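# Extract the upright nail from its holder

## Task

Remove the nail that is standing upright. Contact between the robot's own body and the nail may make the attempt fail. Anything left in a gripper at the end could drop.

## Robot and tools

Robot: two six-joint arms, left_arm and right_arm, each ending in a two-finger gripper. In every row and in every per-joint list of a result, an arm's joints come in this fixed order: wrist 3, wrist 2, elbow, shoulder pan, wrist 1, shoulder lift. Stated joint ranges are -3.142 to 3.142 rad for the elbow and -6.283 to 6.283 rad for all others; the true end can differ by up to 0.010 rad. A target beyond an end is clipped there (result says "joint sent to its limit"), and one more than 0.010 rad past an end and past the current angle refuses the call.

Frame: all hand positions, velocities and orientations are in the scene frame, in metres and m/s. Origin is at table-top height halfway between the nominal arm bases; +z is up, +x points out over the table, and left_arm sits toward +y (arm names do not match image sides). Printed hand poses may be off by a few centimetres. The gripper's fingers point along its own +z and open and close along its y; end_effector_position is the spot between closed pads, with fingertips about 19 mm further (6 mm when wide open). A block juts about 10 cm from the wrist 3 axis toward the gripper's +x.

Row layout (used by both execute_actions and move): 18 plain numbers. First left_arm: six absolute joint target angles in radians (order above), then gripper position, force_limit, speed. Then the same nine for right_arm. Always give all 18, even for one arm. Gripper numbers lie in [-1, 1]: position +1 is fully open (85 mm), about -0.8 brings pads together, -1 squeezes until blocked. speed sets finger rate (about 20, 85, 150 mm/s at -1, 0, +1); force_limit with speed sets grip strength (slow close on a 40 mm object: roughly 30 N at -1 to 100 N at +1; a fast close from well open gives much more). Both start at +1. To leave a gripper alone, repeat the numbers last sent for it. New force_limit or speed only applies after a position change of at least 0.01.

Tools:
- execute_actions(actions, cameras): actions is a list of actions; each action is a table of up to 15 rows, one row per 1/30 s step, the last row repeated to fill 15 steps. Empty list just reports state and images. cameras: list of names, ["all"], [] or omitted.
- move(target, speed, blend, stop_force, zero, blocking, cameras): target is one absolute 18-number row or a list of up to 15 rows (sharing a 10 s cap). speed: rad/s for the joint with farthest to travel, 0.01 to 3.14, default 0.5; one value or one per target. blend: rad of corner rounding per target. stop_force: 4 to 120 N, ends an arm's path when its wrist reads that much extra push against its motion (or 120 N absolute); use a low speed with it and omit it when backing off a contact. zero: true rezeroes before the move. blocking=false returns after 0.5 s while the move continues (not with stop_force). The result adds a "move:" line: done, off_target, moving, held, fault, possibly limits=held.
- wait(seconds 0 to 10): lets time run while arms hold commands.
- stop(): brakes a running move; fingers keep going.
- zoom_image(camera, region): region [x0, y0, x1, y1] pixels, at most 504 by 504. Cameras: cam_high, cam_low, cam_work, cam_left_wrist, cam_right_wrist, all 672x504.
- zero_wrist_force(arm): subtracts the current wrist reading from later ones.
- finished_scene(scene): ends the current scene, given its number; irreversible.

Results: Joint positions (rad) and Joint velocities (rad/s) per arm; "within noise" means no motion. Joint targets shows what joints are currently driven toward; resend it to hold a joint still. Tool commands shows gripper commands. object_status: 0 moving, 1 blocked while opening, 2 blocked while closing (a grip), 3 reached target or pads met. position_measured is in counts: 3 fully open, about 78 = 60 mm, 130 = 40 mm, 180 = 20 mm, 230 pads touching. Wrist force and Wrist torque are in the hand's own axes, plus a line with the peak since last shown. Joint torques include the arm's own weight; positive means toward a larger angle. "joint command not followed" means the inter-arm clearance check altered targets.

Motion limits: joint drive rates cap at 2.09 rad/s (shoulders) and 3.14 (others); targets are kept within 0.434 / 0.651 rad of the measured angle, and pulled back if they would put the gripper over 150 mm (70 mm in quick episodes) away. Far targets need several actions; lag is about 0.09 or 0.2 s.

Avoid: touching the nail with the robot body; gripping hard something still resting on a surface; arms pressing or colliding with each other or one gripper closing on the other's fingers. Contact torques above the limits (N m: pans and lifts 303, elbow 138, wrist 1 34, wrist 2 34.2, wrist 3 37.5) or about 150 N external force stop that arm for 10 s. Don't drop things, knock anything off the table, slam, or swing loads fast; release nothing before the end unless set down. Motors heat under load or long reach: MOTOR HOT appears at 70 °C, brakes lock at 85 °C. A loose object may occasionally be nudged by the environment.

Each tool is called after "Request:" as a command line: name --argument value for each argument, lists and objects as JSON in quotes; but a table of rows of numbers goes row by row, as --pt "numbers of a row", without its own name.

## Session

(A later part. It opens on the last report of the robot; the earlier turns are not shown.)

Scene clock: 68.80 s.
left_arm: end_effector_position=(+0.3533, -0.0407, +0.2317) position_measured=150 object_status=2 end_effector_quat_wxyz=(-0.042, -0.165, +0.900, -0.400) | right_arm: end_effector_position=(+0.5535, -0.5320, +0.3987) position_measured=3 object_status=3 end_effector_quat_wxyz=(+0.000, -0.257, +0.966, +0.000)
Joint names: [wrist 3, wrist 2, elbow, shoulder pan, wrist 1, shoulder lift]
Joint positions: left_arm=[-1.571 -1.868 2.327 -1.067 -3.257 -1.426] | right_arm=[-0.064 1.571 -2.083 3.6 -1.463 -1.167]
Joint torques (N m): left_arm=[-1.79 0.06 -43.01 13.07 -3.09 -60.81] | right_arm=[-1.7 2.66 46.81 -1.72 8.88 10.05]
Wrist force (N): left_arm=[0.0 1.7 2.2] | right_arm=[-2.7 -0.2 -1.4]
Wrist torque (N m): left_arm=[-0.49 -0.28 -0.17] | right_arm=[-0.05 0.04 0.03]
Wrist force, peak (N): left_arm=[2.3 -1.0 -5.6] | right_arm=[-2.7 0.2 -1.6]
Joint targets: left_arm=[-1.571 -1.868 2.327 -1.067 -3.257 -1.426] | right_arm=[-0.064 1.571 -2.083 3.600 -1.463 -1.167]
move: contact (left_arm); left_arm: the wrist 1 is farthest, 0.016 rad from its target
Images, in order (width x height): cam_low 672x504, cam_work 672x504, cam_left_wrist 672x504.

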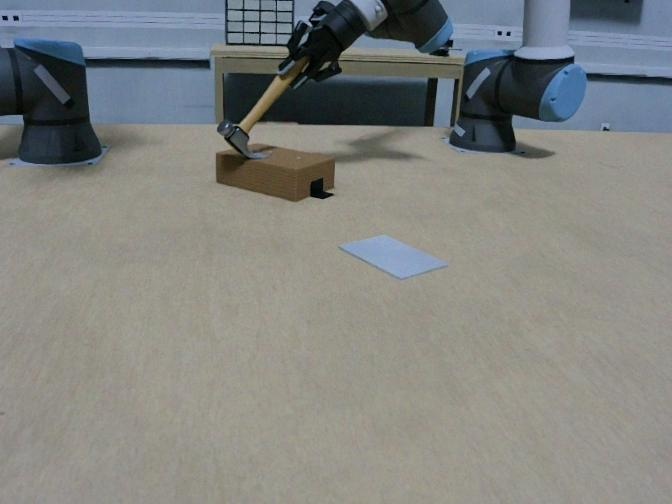

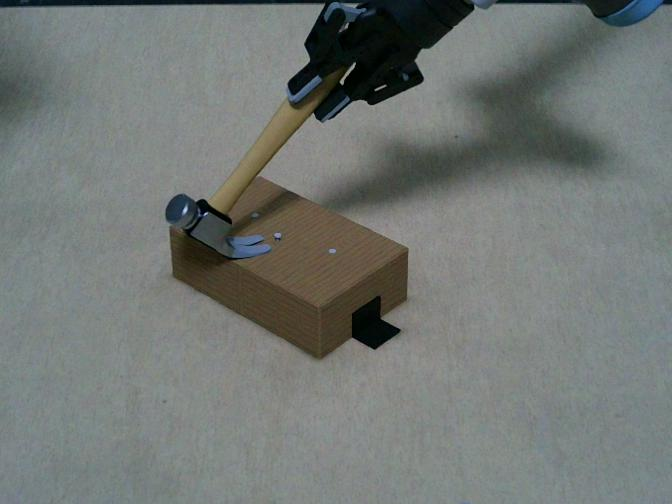

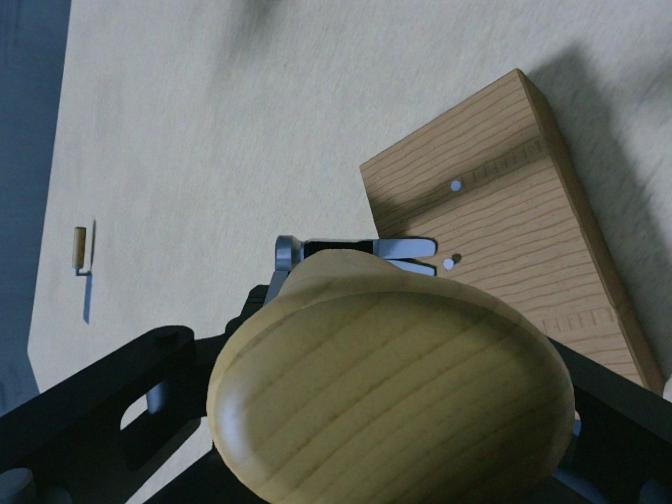

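Request:
move --target '[-1.5708,-1.868,2.3090,-1.067,-3.1607,-1.4521,-0.96,1,-1,-0.064,1.5708,-2.0826,3.6,-1.4631,-1.1667,1,1,1]' --speed 0.05 --stop_force 10 --cameras '["cam_left_wrist","cam_work","cam_low"]'

Request:
zoom_image --camera "cam_work" --region '[160, 160, 340, 300]'

Request:
zoom_image --camera "cam_left_wrist" --region '[380, 190, 540, 310]'

Request:
zoom_image --camera "cam_low" --region '[220, 130, 310, 200]'

Scene clock: 72.60 s.
left_arm: end_effector_position=(+0.3522, -0.0387, +0.2355) position_measured=150 object_status=2 end_effector_quat_wxyz=(-0.049, -0.171, +0.909, -0.377) | right_arm: end_effector_position=(+0.5535, -0.5320, +0.3987) position_measured=3 object_status=3 end_effector_quat_wxyz=(+0.000, -0.257, +0.966, +0.000)
Joint names: [wrist 3, wrist 2, elbow, shoulder pan, wrist 1, shoulder lift]
Joint positions: left_arm=[-1.571 -1.868 2.309 -1.067 -3.161 -1.452] | right_arm=[-0.064 1.571 -2.083 3.6 -1.463 -1.167]
Joint torques (N m): left_arm=[-1.54 -0.04 -44.85 8.97 -2.69 -61.95] | right_arm=[-1.67 2.01 45.32 0.96 8.92 11.52]
Wrist force (N): left_arm=[-0.6 3.5 3.4] | right_arm=[-2.3 -0.1 -1.1]
Wrist torque (N m): left_arm=[-0.63 -0.23 -0.22] | right_arm=[-0.03 -0.01 0.02]
Wrist force, peak (N): left_arm=[-0.4 3.5 3.5] | right_arm=[-3.0 0.2 -1.1]
Joint targets: left_arm=[-1.571 -1.868 2.309 -1.067 -3.161 -1.452] | right_arm=[-0.064 1.571 -2.083 3.600 -1.463 -1.167]
move: done
Images, in order (width x height): cam_low 672x504, cam_work 672x504, cam_left_wrist 672x504.

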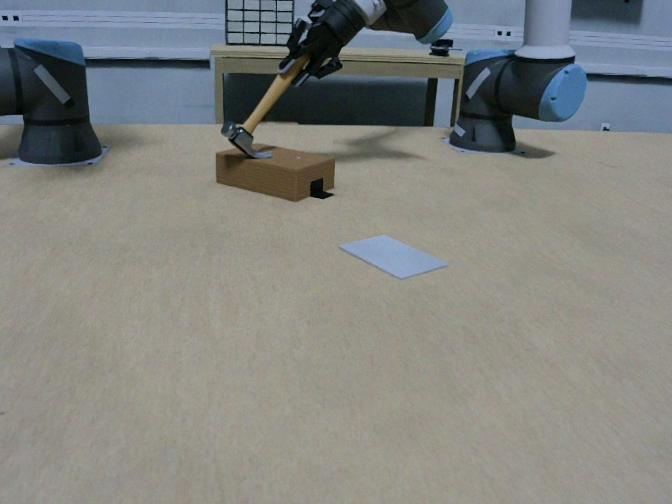

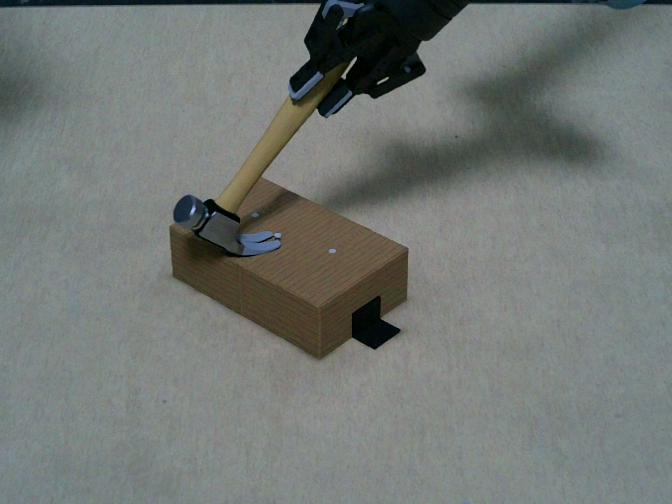

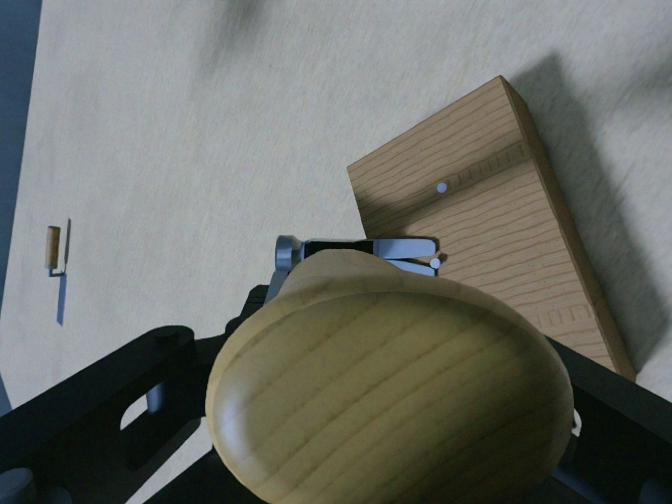

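Scaled by 2.800 from the camera's 672x504 image, which has a finer 960x720 frame.

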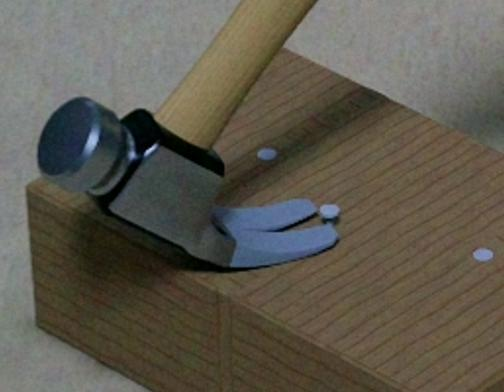

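Scaled by 3.150 from the camera's 672x504 image, which has a finer 960x720 frame.

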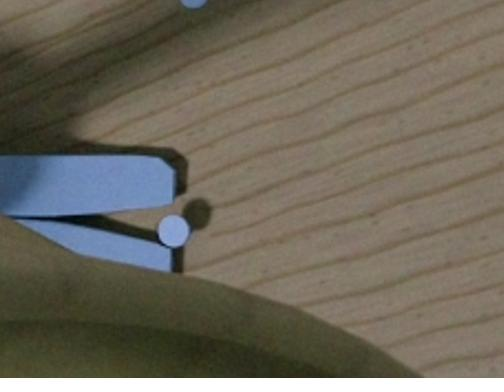

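Scaled by 5.600 from the camera's 672x504 image, which has a finer 960x720 frame.

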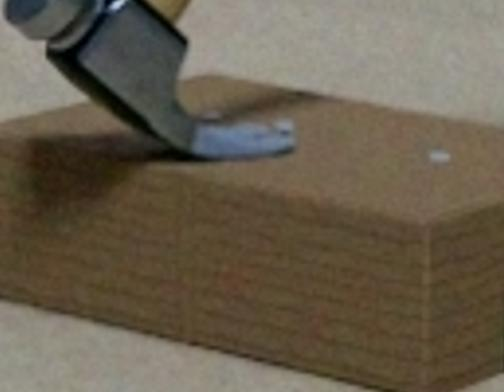

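Request:
move --target '[-1.5708,-1.868,2.3433,-1.0653,-3.1656,-1.4815,-0.96,1,-1,-0.064,1.5708,-2.0826,3.6,-1.4631,-1.1667,1,1,1]' --speed 0.03 --stop_force 10 --cameras '["cam_left_wrist","cam_work","cam_low"]'

Request:
zoom_image --camera "cam_work" --region '[160, 160, 340, 300]'

Request:
zoom_image --camera "cam_left_wrist" --region '[380, 190, 540, 310]'

Request:
zoom_image --camera "cam_low" --region '[220, 130, 310, 200]'

Scene clock: 77.63 s.
left_arm: end_effector_position=(+0.3438, -0.0203, +0.2356) position_measured=150 object_status=2 end_effector_quat_wxyz=(-0.048, -0.172, +0.909, -0.377) | right_arm: end_effector_position=(+0.5535, -0.5320, +0.3987) position_measured=3 object_status=3 end_effector_quat_wxyz=(+0.000, -0.257, +0.966, +0.000)
Joint names: [wrist 3, wrist 2, elbow, shoulder pan, wrist 1, shoulder lift]
Joint positions: left_arm=[-1.571 -1.868 2.343 -1.065 -3.166 -1.482] | right_arm=[-0.064 1.571 -2.083 3.6 -1.463 -1.167]
Joint torques (N m): left_arm=[-1.81 -0.07 -31.34 14.56 -11.27 -61.47] | right_arm=[-1.49 1.94 44.83 4.06 9.01 14.42]
Wrist force (N): left_arm=[-0.6 3.1 3.4] | right_arm=[-2.4 0.0 -1.1]
Wrist torque (N m): left_arm=[-0.71 -0.25 -0.22] | right_arm=[-0.01 0.00 0.03]
Wrist force, peak (N): left_arm=[-0.6 3.5 3.7] | right_arm=[-2.8 0.1 -1.6]
Joint targets: left_arm=[-1.571 -1.868 2.343 -1.065 -3.166 -1.482] | right_arm=[-0.064 1.571 -2.083 3.600 -1.463 -1.167]
move: done
Images, in order (width x height): cam_low 672x504, cam_work 672x504, cam_left_wrist 672x504.

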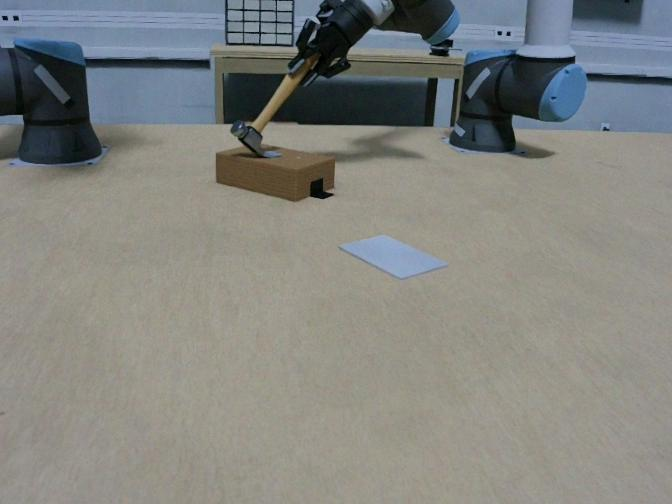

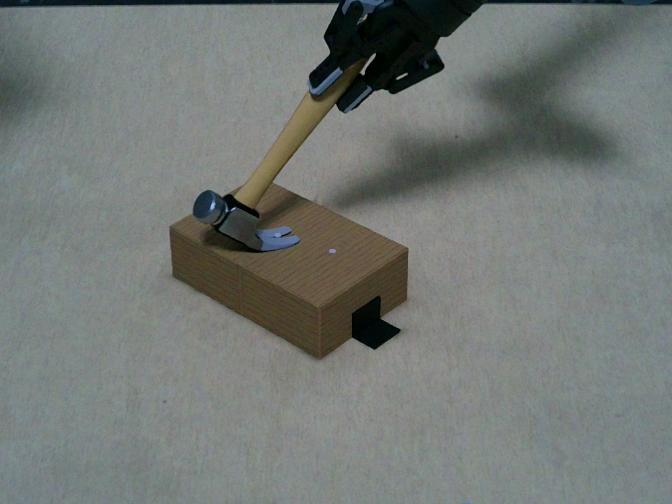

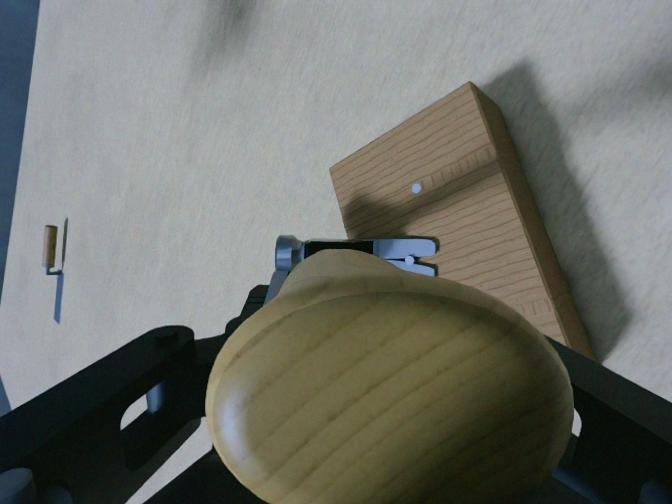

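Scaled by 2.800 from the camera's 672x504 image, which has a finer 960x720 frame.

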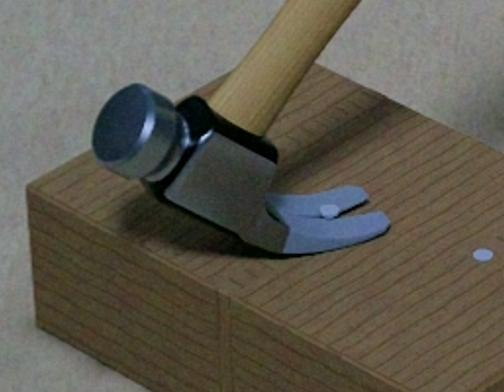

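Scaled by 3.150 from the camera's 672x504 image, which has a finer 960x720 frame.

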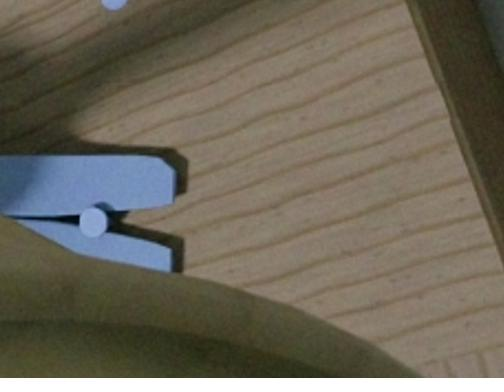

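Scaled by 5.600 from the camera's 672x504 image, which has a finer 960x720 frame.

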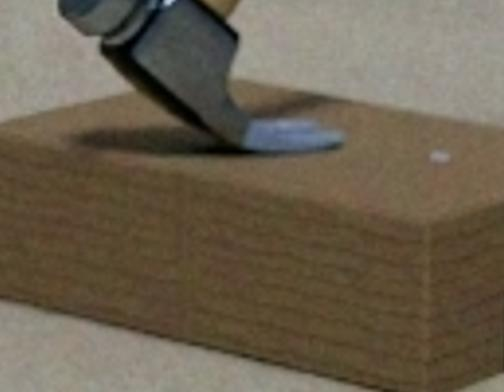

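Request:
move --target '[-1.5708,-1.868,2.2506,-1.0653,-2.9444,-1.4879,-0.96,1,-1,-0.064,1.5708,-2.0826,3.6,-1.4631,-1.1667,1,1,1]' --speed 0.06 --stop_force 40 --cameras '["cam_left_wrist","cam_work"]'

Request:
zoom_image --camera "cam_work" --region '[160, 160, 340, 300]'

Request:
zoom_image --camera "cam_left_wrist" --region '[380, 190, 540, 310]'

Scene clock: 83.90 s.
left_arm: end_effector_position=(+0.3534, -0.0382, +0.2428) position_measured=150 object_status=2 end_effector_quat_wxyz=(-0.065, -0.185, +0.926, -0.323) | right_arm: end_effector_position=(+0.5535, -0.5320, +0.3987) position_measured=3 object_status=3 end_effector_quat_wxyz=(+0.000, -0.257, +0.966, +0.000)
Joint names: [wrist 3, wrist 2, elbow, shoulder pan, wrist 1, shoulder lift]
Joint positions: left_arm=[-1.571 -1.868 2.251 -1.065 -2.944 -1.488] | right_arm=[-0.064 1.571 -2.083 3.6 -1.463 -1.167]
Joint torques (N m): left_arm=[-1.47 -0.98 -48.59 7.16 -2.8 -62.01] | right_arm=[-1.05 1.52 42.59 7.92 8.74 15.51]
Wrist force (N): left_arm=[-1.5 2.6 4.2] | right_arm=[-2.7 0.1 -1.2]
Wrist torque (N m): left_arm=[-0.55 -0.11 -0.20] | right_arm=[0.01 0.04 0.03]
Wrist force, peak (N): left_arm=[4.8 -2.9 -13.5] | right_arm=[-3.0 -0.1 -1.1]
Joint targets: left_arm=[-1.571 -1.868 2.251 -1.065 -2.944 -1.488] | right_arm=[-0.064 1.571 -2.083 3.600 -1.463 -1.167]
move: done
Images, in order (width x height): cam_work 672x504, cam_left_wrist 672x504.

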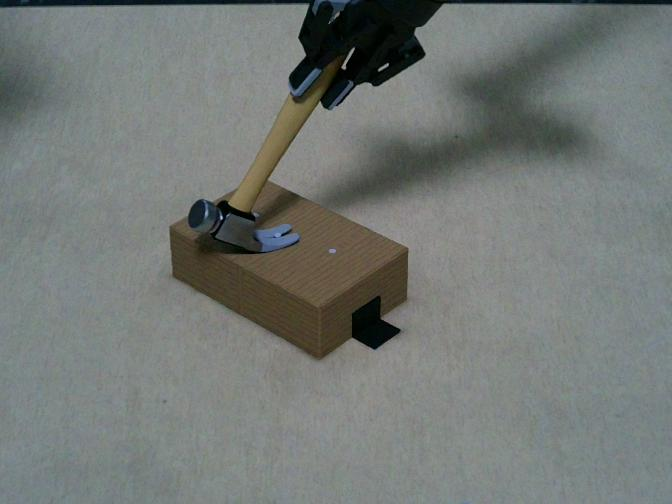

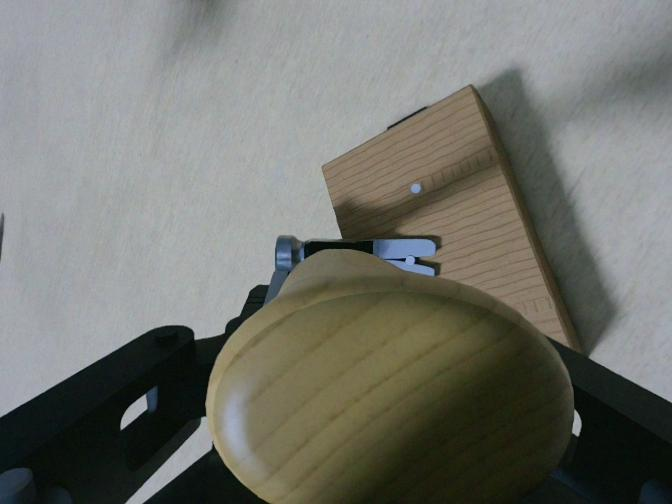

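Scaled by 2.800 from the camera's 672x504 image, which has a finer 960x720 frame.

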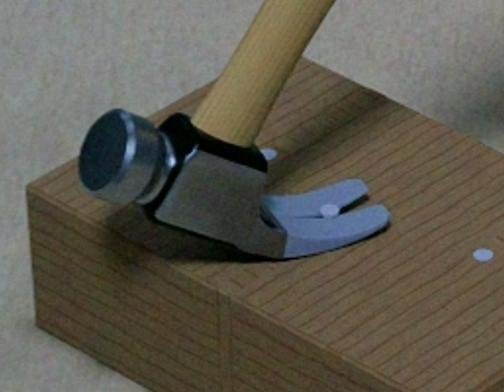

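Scaled by 3.150 from the camera's 672x504 image, which has a finer 960x720 frame.

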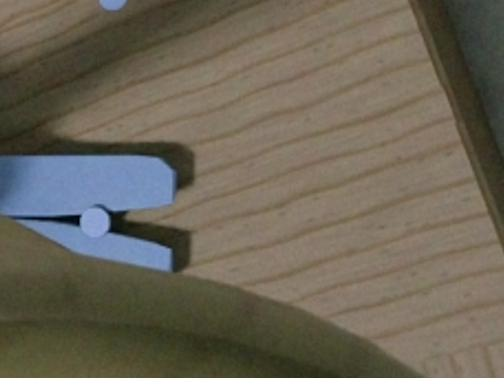

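Request:
move --target '[-1.5708,-1.868,2.1477,-1.0653,-2.7342,-1.4730,-0.96,1,-1,-0.064,1.5708,-2.0826,3.6,-1.4631,-1.1667,1,1,1]' --speed 0.06 --stop_force 50 --cameras '["cam_left_wrist","cam_work"]'

Request:
zoom_image --camera "cam_work" --region '[160, 160, 340, 300]'

Request:
zoom_image --camera "cam_left_wrist" --region '[380, 190, 540, 310]'

Scene clock: 88.40 s.
left_arm: end_effector_position=(+0.3635, -0.0573, +0.2500) position_measured=150 object_status=2 end_effector_quat_wxyz=(-0.082, -0.197, +0.940, -0.267) | right_arm: end_effector_position=(+0.5535, -0.5320, +0.3987) position_measured=3 object_status=3 end_effector_quat_wxyz=(+0.000, -0.257, +0.966, +0.000)
Joint names: [wrist 3, wrist 2, elbow, shoulder pan, wrist 1, shoulder lift]
Joint positions: left_arm=[-1.571 -1.868 2.148 -1.065 -2.734 -1.473] | right_arm=[-0.064 1.571 -2.083 3.6 -1.463 -1.167]
Joint torques (N m): left_arm=[-1.83 -1.11 -87.48 3.66 -11.31 -61.73] | right_arm=[-0.95 1.03 42.89 9.05 8.76 16.54]
Wrist force (N): left_arm=[2.9 37.6 33.7] | right_arm=[-2.6 -0.4 -1.3]
Wrist torque (N m): left_arm=[0.07 -0.36 0.32] | right_arm=[-0.07 0.03 0.02]
Wrist force, peak (N): left_arm=[2.9 40.1 36.2] | right_arm=[-2.9 0.0 -1.4]
Joint targets: left_arm=[-1.571 -1.868 2.148 -1.065 -2.734 -1.473] | right_arm=[-0.064 1.571 -2.083 3.600 -1.463 -1.167]
move: done
Images, in order (width x height): cam_work 672x504, cam_left_wrist 672x504.

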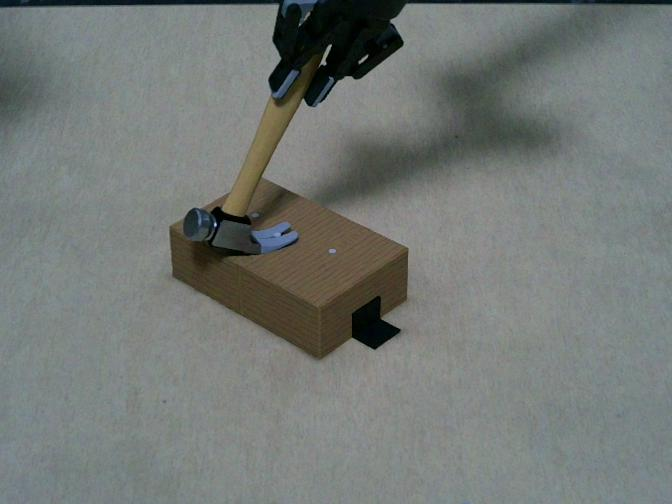

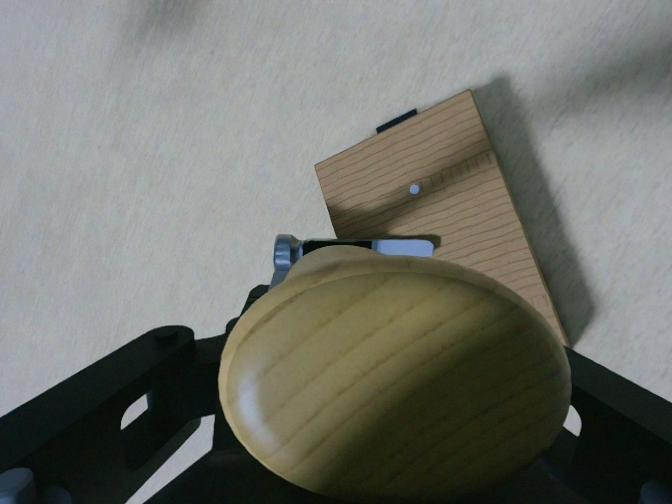

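Scaled by 2.800 from the camera's 672x504 image, which has a finer 960x720 frame.

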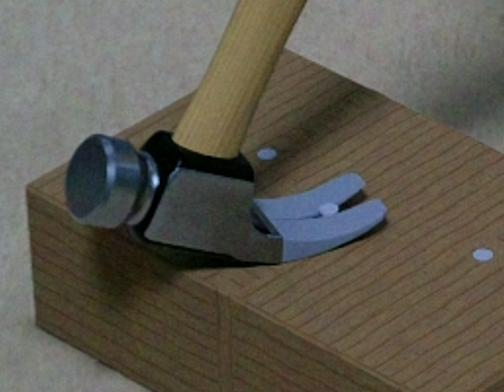

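Scaled by 3.150 from the camera's 672x504 image, which has a finer 960x720 frame.

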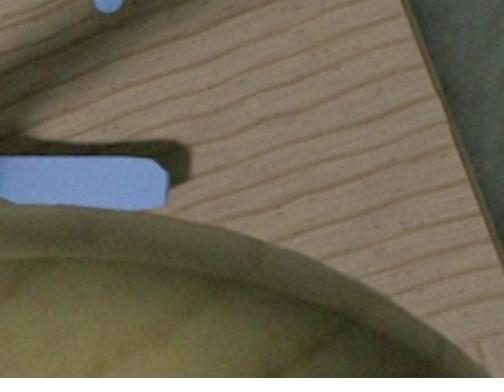

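Request:
move --target '[-1.5708,-1.868,2.0883,-1.0653,-2.6241,-1.4539,-0.96,1,-1,-0.064,1.5708,-2.0826,3.6,-1.4631,-1.1667,1,1,1]' --speed 0.04 --stop_force 50 --cameras '["cam_left_wrist","cam_work"]'

Request:
zoom_image --camera "cam_work" --region '[160, 160, 340, 300]'

Scene clock: 92.60 s.
left_arm: end_effector_position=(+0.3693, -0.0682, +0.2512) position_measured=150 object_status=2 end_effector_quat_wxyz=(-0.091, -0.204, +0.946, -0.235) | right_arm: end_effector_position=(+0.5535, -0.5320, +0.3987) position_measured=3 object_status=3 end_effector_quat_wxyz=(+0.000, -0.257, +0.966, +0.000)
Joint names: [wrist 3, wrist 2, elbow, shoulder pan, wrist 1, shoulder lift]
Joint positions: left_arm=[-1.571 -1.868 2.088 -1.065 -2.624 -1.454] | right_arm=[-0.064 1.571 -2.083 3.6 -1.463 -1.167]
Joint torques (N m): left_arm=[-1.67 -1.25 -75.94 2.14 -8.66 -38.73] | right_arm=[-0.61 0.77 42.59 13.41 8.39 17.07]
Wrist force (N): left_arm=[4.7 39.6 -5.4] | right_arm=[-2.4 -0.1 -1.1]
Wrist torque (N m): left_arm=[0.20 -0.05 0.38] | right_arm=[-0.03 0.00 0.02]
Wrist force, peak (N): left_arm=[2.9 37.9 33.8] | right_arm=[-2.9 -0.2 -1.2]
Joint targets: left_arm=[-1.571 -1.868 2.088 -1.065 -2.624 -1.454] | right_arm=[-0.064 1.571 -2.083 3.600 -1.463 -1.167]
move: done
Images, in order (width x height): cam_work 672x504, cam_left_wrist 672x504.

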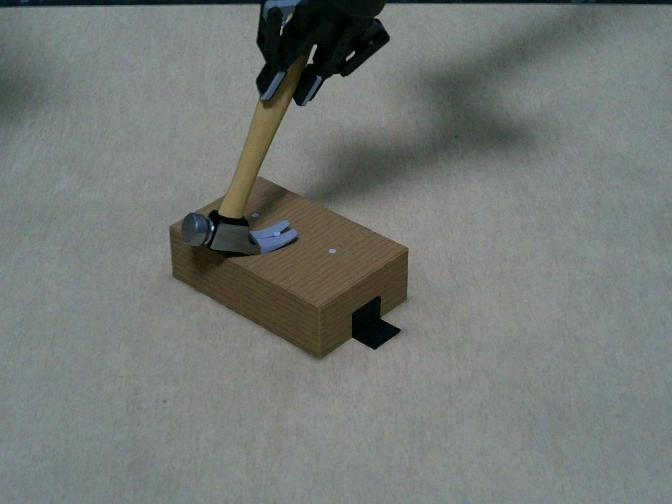

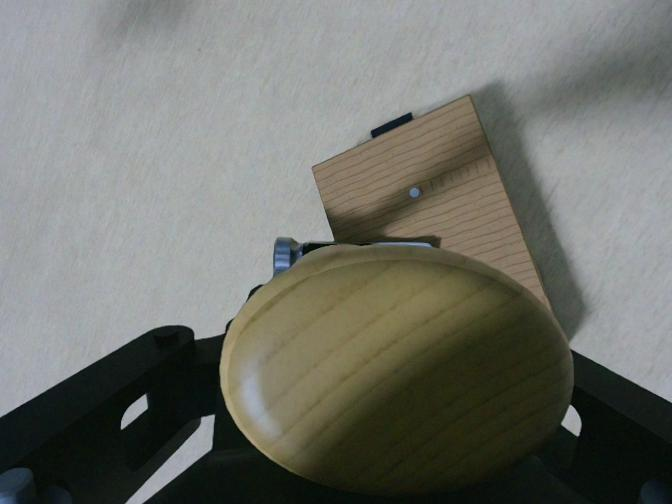

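Scaled by 2.800 from the camera's 672x504 image, which has a finer 960x720 frame.

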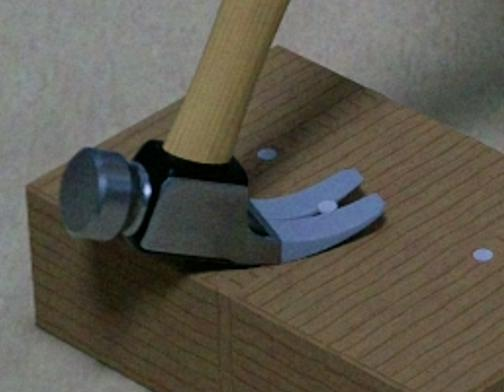

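Request:
move --target '[-1.5708,-1.868,2.0239,-1.0653,-2.5111,-1.4327,-0.96,1,-1,-0.064,1.5708,-2.0826,3.6,-1.4631,-1.1667,1,1,1]' --speed 0.04 --stop_force 50 --cameras '["cam_work"]'

Request:
zoom_image --camera "cam_work" --region '[160, 160, 340, 300]'

Scene clock: 96.67 s.
left_arm: end_effector_position=(+0.3752, -0.0793, +0.2549) position_measured=150 object_status=2 end_effector_quat_wxyz=(-0.100, -0.210, +0.951, -0.202) | right_arm: end_effector_position=(+0.5535, -0.5320, +0.3987) position_measured=3 object_status=3 end_effector_quat_wxyz=(+0.000, -0.257, +0.966, +0.000)
Joint names: [wrist 3, wrist 2, elbow, shoulder pan, wrist 1, shoulder lift]
Joint positions: left_arm=[-1.571 -1.868 2.024 -1.065 -2.511 -1.433] | right_arm=[-0.064 1.571 -2.083 3.6 -1.463 -1.167]
Joint torques (N m): left_arm=[-1.18 -1.44 -97.83 -7.24 -13.46 -61.72] | right_arm=[-0.81 0.65 42.39 14.92 8.74 17.69]
Wrist force (N): left_arm=[2.8 50.6 29.2] | right_arm=[-2.7 -0.3 -0.9]
Wrist torque (N m): left_arm=[0.23 -0.28 0.52] | right_arm=[-0.07 0.05 0.02]
Wrist force, peak (N): left_arm=[2.4 54.2 31.5] | right_arm=[-3.0 0.0 -0.8]
Joint targets: left_arm=[-1.571 -1.868 2.024 -1.065 -2.511 -1.433] | right_arm=[-0.064 1.571 -2.083 3.600 -1.463 -1.167]
move: done
Images, in order (width x height): cam_work 672x504.

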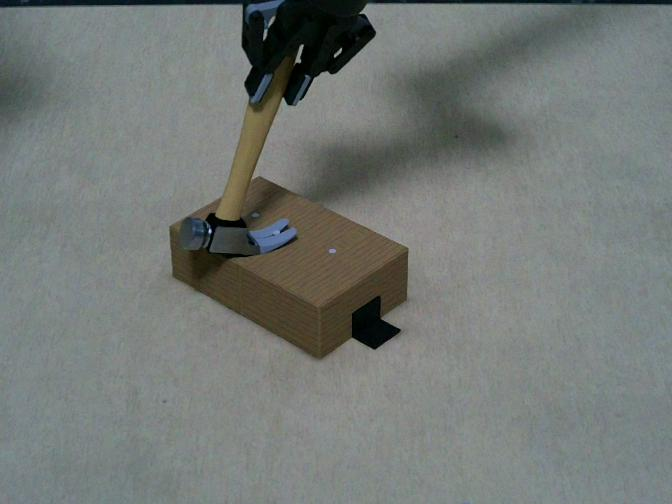

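Scaled by 2.800 from the camera's 672x504 image, which has a finer 960x720 frame.

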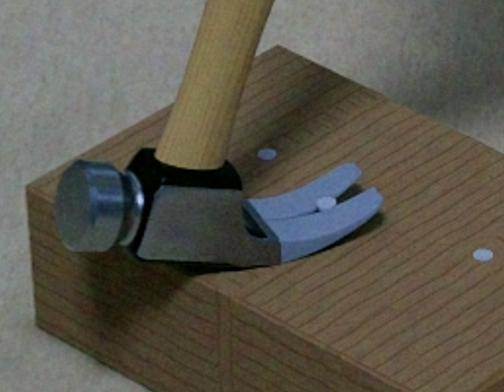

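Request:
move --target '[-1.5708,-1.868,1.9263,-1.0653,-2.3509,-1.3905,-0.96,1,-1,-0.064,1.5708,-2.0826,3.6,-1.4631,-1.1667,1,1,1]' --speed 0.05 --stop_force 40 --cameras '["cam_work","cam_low"]'

Request:
zoom_image --camera "cam_work" --region '[160, 160, 340, 300]'

Request:
zoom_image --camera "cam_low" --region '[210, 100, 330, 205]'

Scene clock: 100.93 s.
left_arm: end_effector_position=(+0.3841, -0.0960, +0.2573) position_measured=150 object_status=2 end_effector_quat_wxyz=(-0.113, -0.220, +0.957, -0.152) | right_arm: end_effector_position=(+0.5535, -0.5320, +0.3987) position_measured=3 object_status=3 end_effector_quat_wxyz=(+0.000, -0.257, +0.966, +0.000)
Joint names: [wrist 3, wrist 2, elbow, shoulder pan, wrist 1, shoulder lift]
Joint positions: left_arm=[-1.571 -1.868 1.926 -1.065 -2.351 -1.39] | right_arm=[-0.064 1.571 -2.083 3.6 -1.463 -1.167]
Joint torques (N m): left_arm=[-0.87 -1.04 -103.69 -1.75 -14.79 -67.9] | right_arm=[-0.43 0.48 43.59 15.24 8.17 19.85]
Wrist force (N): left_arm=[-2.8 58.6 29.3] | right_arm=[-2.3 -0.2 -1.1]
Wrist torque (N m): left_arm=[0.31 -0.36 0.60] | right_arm=[-0.05 -0.02 0.03]
Wrist force, peak (N): left_arm=[-3.2 59.2 30.6] | right_arm=[-3.0 -0.2 -1.2]
Joint targets: left_arm=[-1.571 -1.868 1.926 -1.065 -2.351 -1.391] | right_arm=[-0.064 1.571 -2.083 3.600 -1.463 -1.167]
move: done
Images, in order (width x height): cam_low 672x504, cam_work 672x504.

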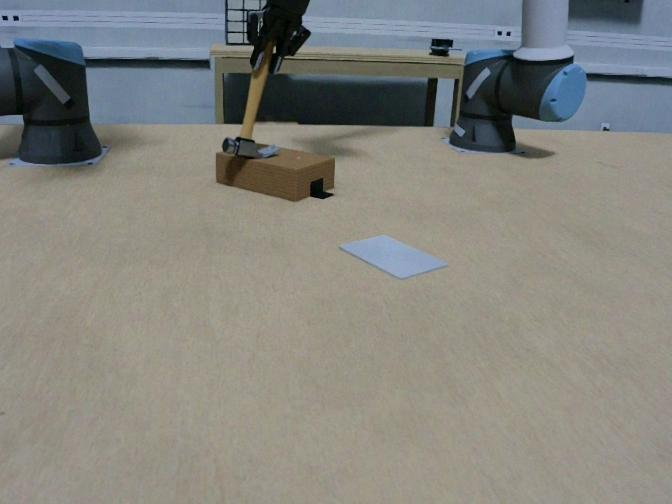

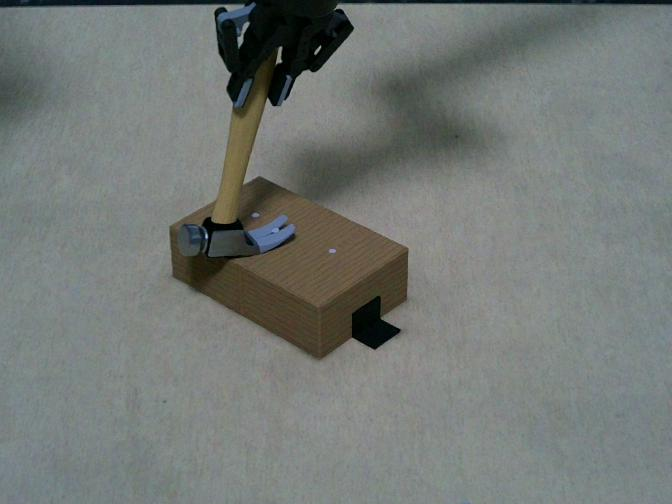

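Scaled by 2.800 from the camera's 672x504 image, which has a finer 960x720 frame.

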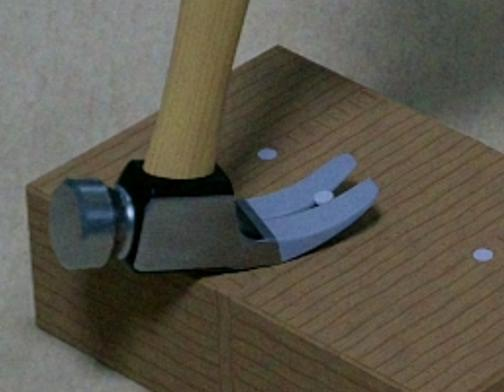

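Scaled by 4.200 from the camera's 672x504 image, which has a finer 960x720 frame.

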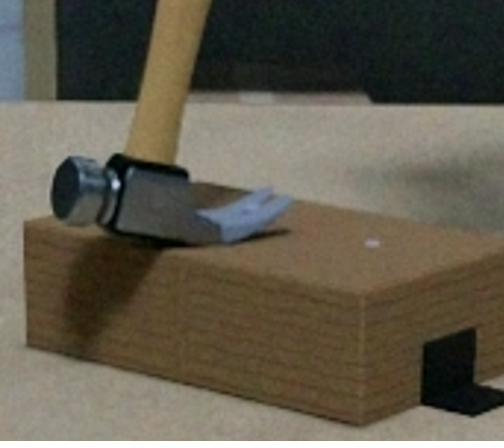

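Request:
move --target '[-1.5708,-1.868,1.7919,-1.0653,-2.1463,-1.3211,-0.96,1,-1,-0.064,1.5708,-2.0826,3.6,-1.4631,-1.1667,1,1,1]' --speed 0.06 --stop_force 40 --cameras '["cam_work","cam_low"]'

Request:
zoom_image --camera "cam_work" --region '[160, 160, 340, 300]'

Request:
zoom_image --camera "cam_low" --region '[210, 100, 330, 205]'

Scene clock: 105.67 s.
left_arm: end_effector_position=(+0.3958, -0.1182, +0.2577) position_measured=150 object_status=2 end_effector_quat_wxyz=(-0.131, -0.231, +0.960, -0.086) | right_arm: end_effector_position=(+0.5535, -0.5320, +0.3987) position_measured=3 object_status=3 end_effector_quat_wxyz=(+0.000, -0.257, +0.966, +0.000)
Joint names: [wrist 3, wrist 2, elbow, shoulder pan, wrist 1, shoulder lift]
Joint positions: left_arm=[-1.571 -1.868 1.792 -1.065 -2.146 -1.321] | right_arm=[-0.064 1.571 -2.083 3.6 -1.463 -1.167]
Joint torques (N m): left_arm=[0.61 -2.82 -84.1 4.49 -8.19 -72.06] | right_arm=[-0.52 0 43.15 16.61 8.15 19.38]
Wrist force (N): left_arm=[-7.1 25.5 29.8] | right_arm=[-2.4 0.1 -1.2]
Wrist torque (N m): left_arm=[0.23 -0.27 0.29] | right_arm=[0.00 -0.01 0.03]
Wrist force, peak (N): left_arm=[-2.9 58.6 29.7] | right_arm=[-2.8 0.0 -1.5]
Joint targets: left_arm=[-1.571 -1.868 1.792 -1.065 -2.146 -1.321] | right_arm=[-0.064 1.571 -2.083 3.600 -1.463 -1.167]
move: done
Images, in order (width x height): cam_low 672x504, cam_work 672x504.

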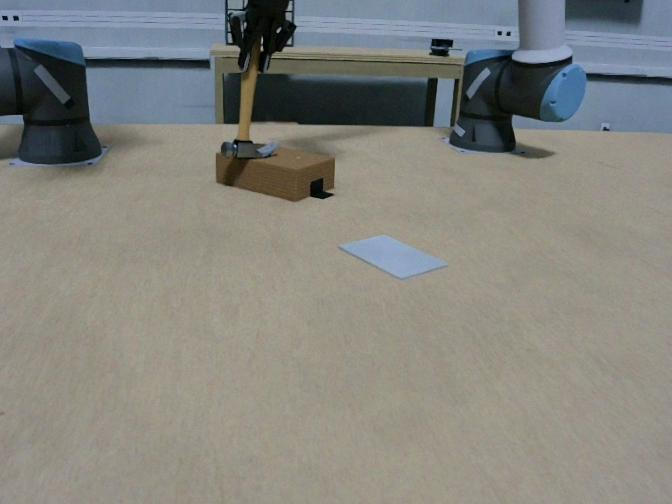

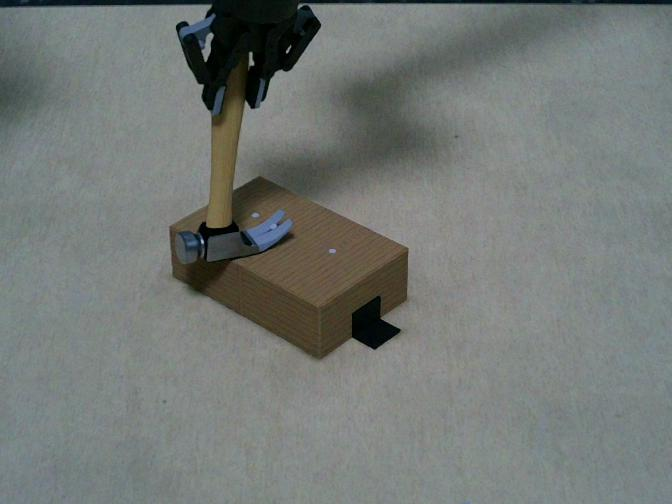

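Scaled by 2.800 from the camera's 672x504 image, which has a finer 960x720 frame.

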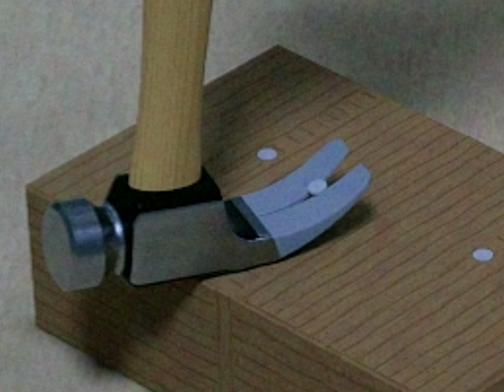

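Scaled by 4.200 from the camera's 672x504 image, which has a finer 960x720 frame.

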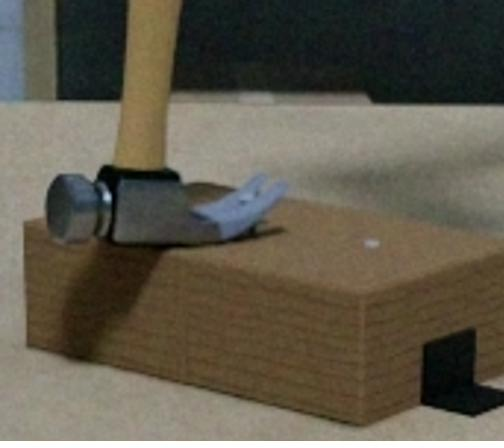

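Request:
move --target '[-1.5708,-1.868,1.6520,-1.0653,-1.9469,-1.2410,-0.96,1,-1,-0.064,1.5708,-2.0826,3.6,-1.4631,-1.1667,1,1,1]' --speed 0.06 --stop_force 40 --cameras '["cam_work","cam_low"]'

Request:
zoom_image --camera "cam_work" --region '[160, 160, 340, 300]'

Request:
zoom_image --camera "cam_low" --region '[210, 100, 330, 205]'

Scene clock: 110.07 s.
left_arm: end_effector_position=(+0.4072, -0.1397, +0.2565) position_measured=150 object_status=2 end_effector_quat_wxyz=(-0.148, -0.241, +0.959, -0.019) | right_arm: end_effector_position=(+0.5535, -0.5320, +0.3987) position_measured=3 object_status=3 end_effector_quat_wxyz=(+0.000, -0.257, +0.966, +0.000)
Joint names: [wrist 3, wrist 2, elbow, shoulder pan, wrist 1, shoulder lift]
Joint positions: left_arm=[-1.571 -1.868 1.652 -1.065 -1.947 -1.241] | right_arm=[-0.064 1.571 -2.083 3.6 -1.463 -1.167]
Joint torques (N m): left_arm=[0.43 -1.38 -55.46 9.92 -0.78 -58.97] | right_arm=[-0.16 -0.21 43.88 15.17 8.01 20.4]
Wrist force (N): left_arm=[-1.0 -0.8 4.9] | right_arm=[-2.4 -0.3 -0.9]
Wrist torque (N m): left_arm=[-0.13 -0.16 -0.01] | right_arm=[-0.05 0.01 0.03]
Wrist force, peak (N): left_arm=[-7.4 25.2 30.1] | right_arm=[-2.9 -0.3 -1.1]
Joint targets: left_arm=[-1.571 -1.868 1.652 -1.065 -1.947 -1.241] | right_arm=[-0.064 1.571 -2.083 3.600 -1.463 -1.167]
move: done
Images, in order (width x height): cam_low 672x504, cam_work 672x504.

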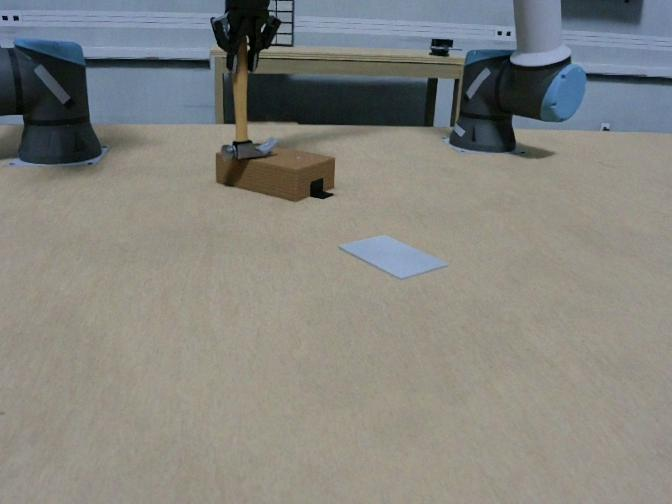

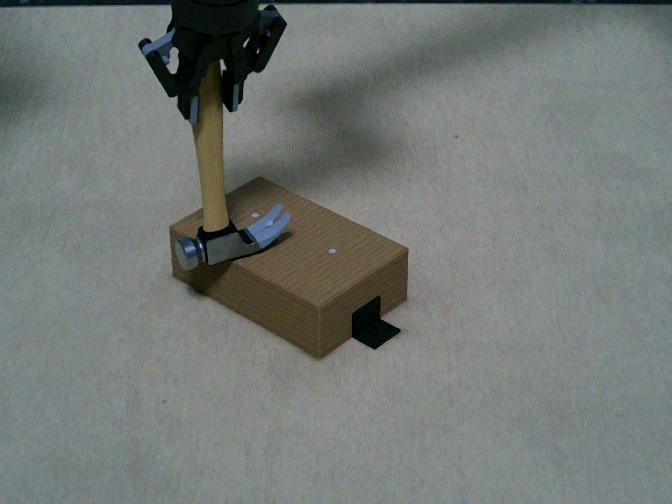

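Scaled by 2.800 from the camera's 672x504 image, which has a finer 960x720 frame.

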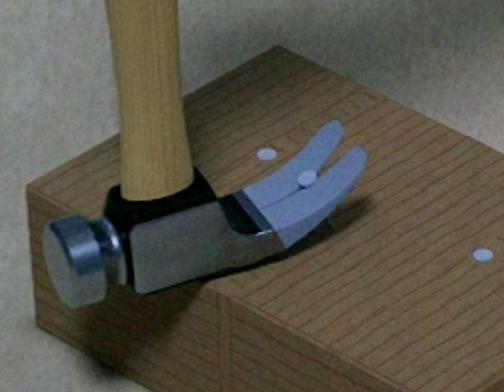

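Scaled by 4.200 from the camera's 672x504 image, which has a finer 960x720 frame.

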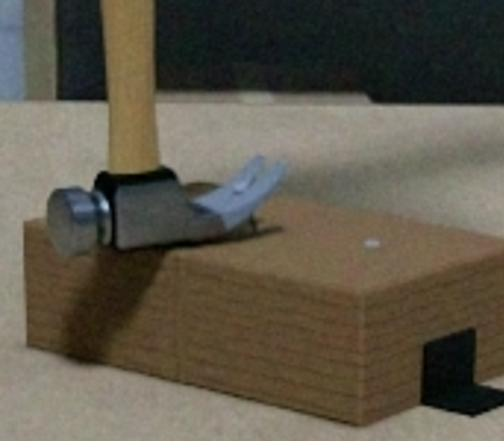

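Request:
move --target '[-1.5708,-1.868,1.6095,-1.0653,-1.8804,-1.2650,-0.96,1,-1,-0.064,1.5708,-2.0826,3.6,-1.4631,-1.1667,1,1,1]' --speed 0.03 --cameras '["cam_work","cam_low","cam_high"]'

Request:
zoom_image --camera "cam_work" --region '[160, 160, 340, 300]'

Request:
zoom_image --camera "cam_low" --region '[210, 100, 330, 205]'

Scene clock: 112.97 s.
left_arm: end_effector_position=(+0.4073, -0.1397, +0.2964) position_measured=150 object_status=2 end_effector_quat_wxyz=(-0.148, -0.241, +0.959, -0.019) | right_arm: end_effector_position=(+0.5535, -0.5320, +0.3987) position_measured=3 object_status=3 end_effector_quat_wxyz=(+0.000, -0.257, +0.966, +0.000)
Joint names: [wrist 3, wrist 2, elbow, shoulder pan, wrist 1, shoulder lift]
Joint positions: left_arm=[-1.571 -1.868 1.61 -1.065 -1.88 -1.265] | right_arm=[-0.064 1.571 -2.083 3.6 -1.463 -1.167]
Joint torques (N m): left_arm=[0.31 -0.98 -58.09 9.88 -0.82 -87.32] | right_arm=[-0.03 -0.42 42.87 14.1 7.99 21.93]
Wrist force (N): left_arm=[-1.3 -0.3 5.2] | right_arm=[-2.5 -0.1 -1.3]
Wrist torque (N m): left_arm=[-0.10 -0.08 -0.04] | right_arm=[-0.02 0.02 0.03]
Wrist force, peak (N): left_arm=[-1.2 -0.6 5.7] | right_arm=[-2.9 -0.2 -1.4]
Joint targets: left_arm=[-1.571 -1.868 1.610 -1.065 -1.880 -1.265] | right_arm=[-0.064 1.571 -2.083 3.600 -1.463 -1.167]
move: done
Images, in order (width x height): cam_high 672x504, cam_low 672x504, cam_work 672x504.

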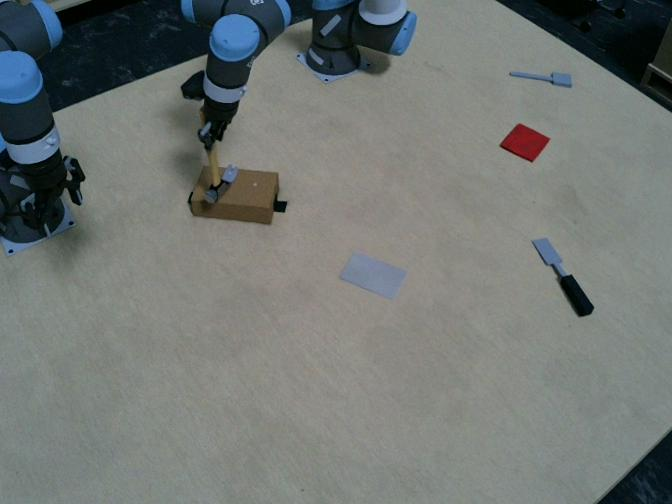

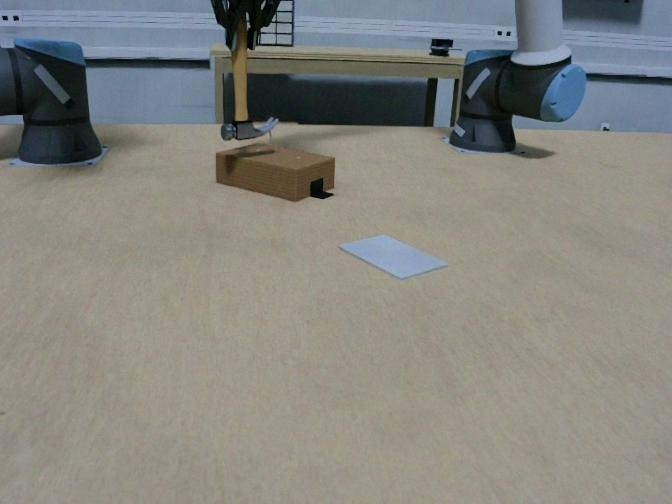

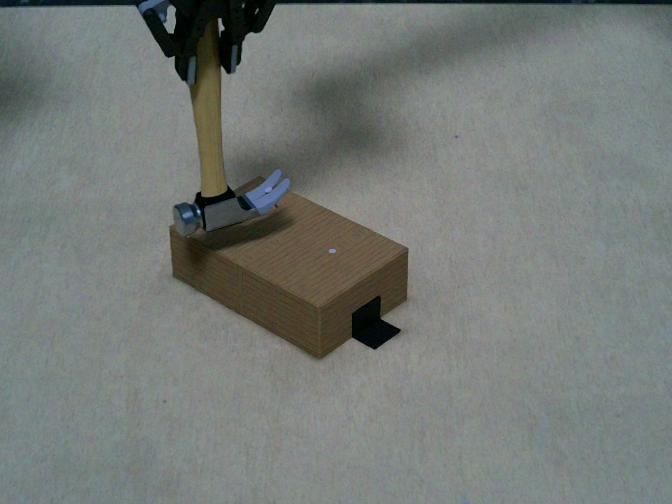

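Scaled by 2.800 from the camera's 672x504 image, which has a finer 960x720 frame.

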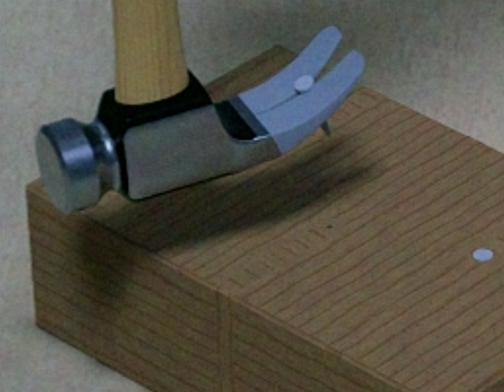

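Scaled by 4.200 from the camera's 672x504 image, which has a finer 960x720 frame.

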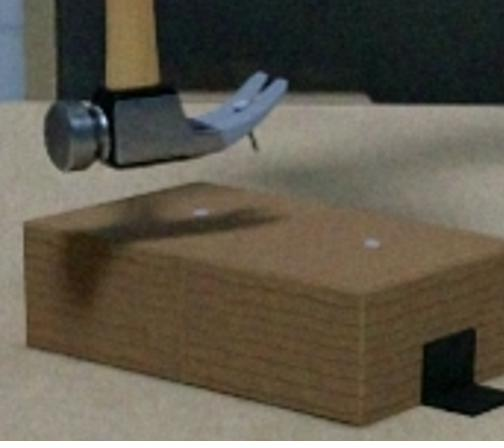

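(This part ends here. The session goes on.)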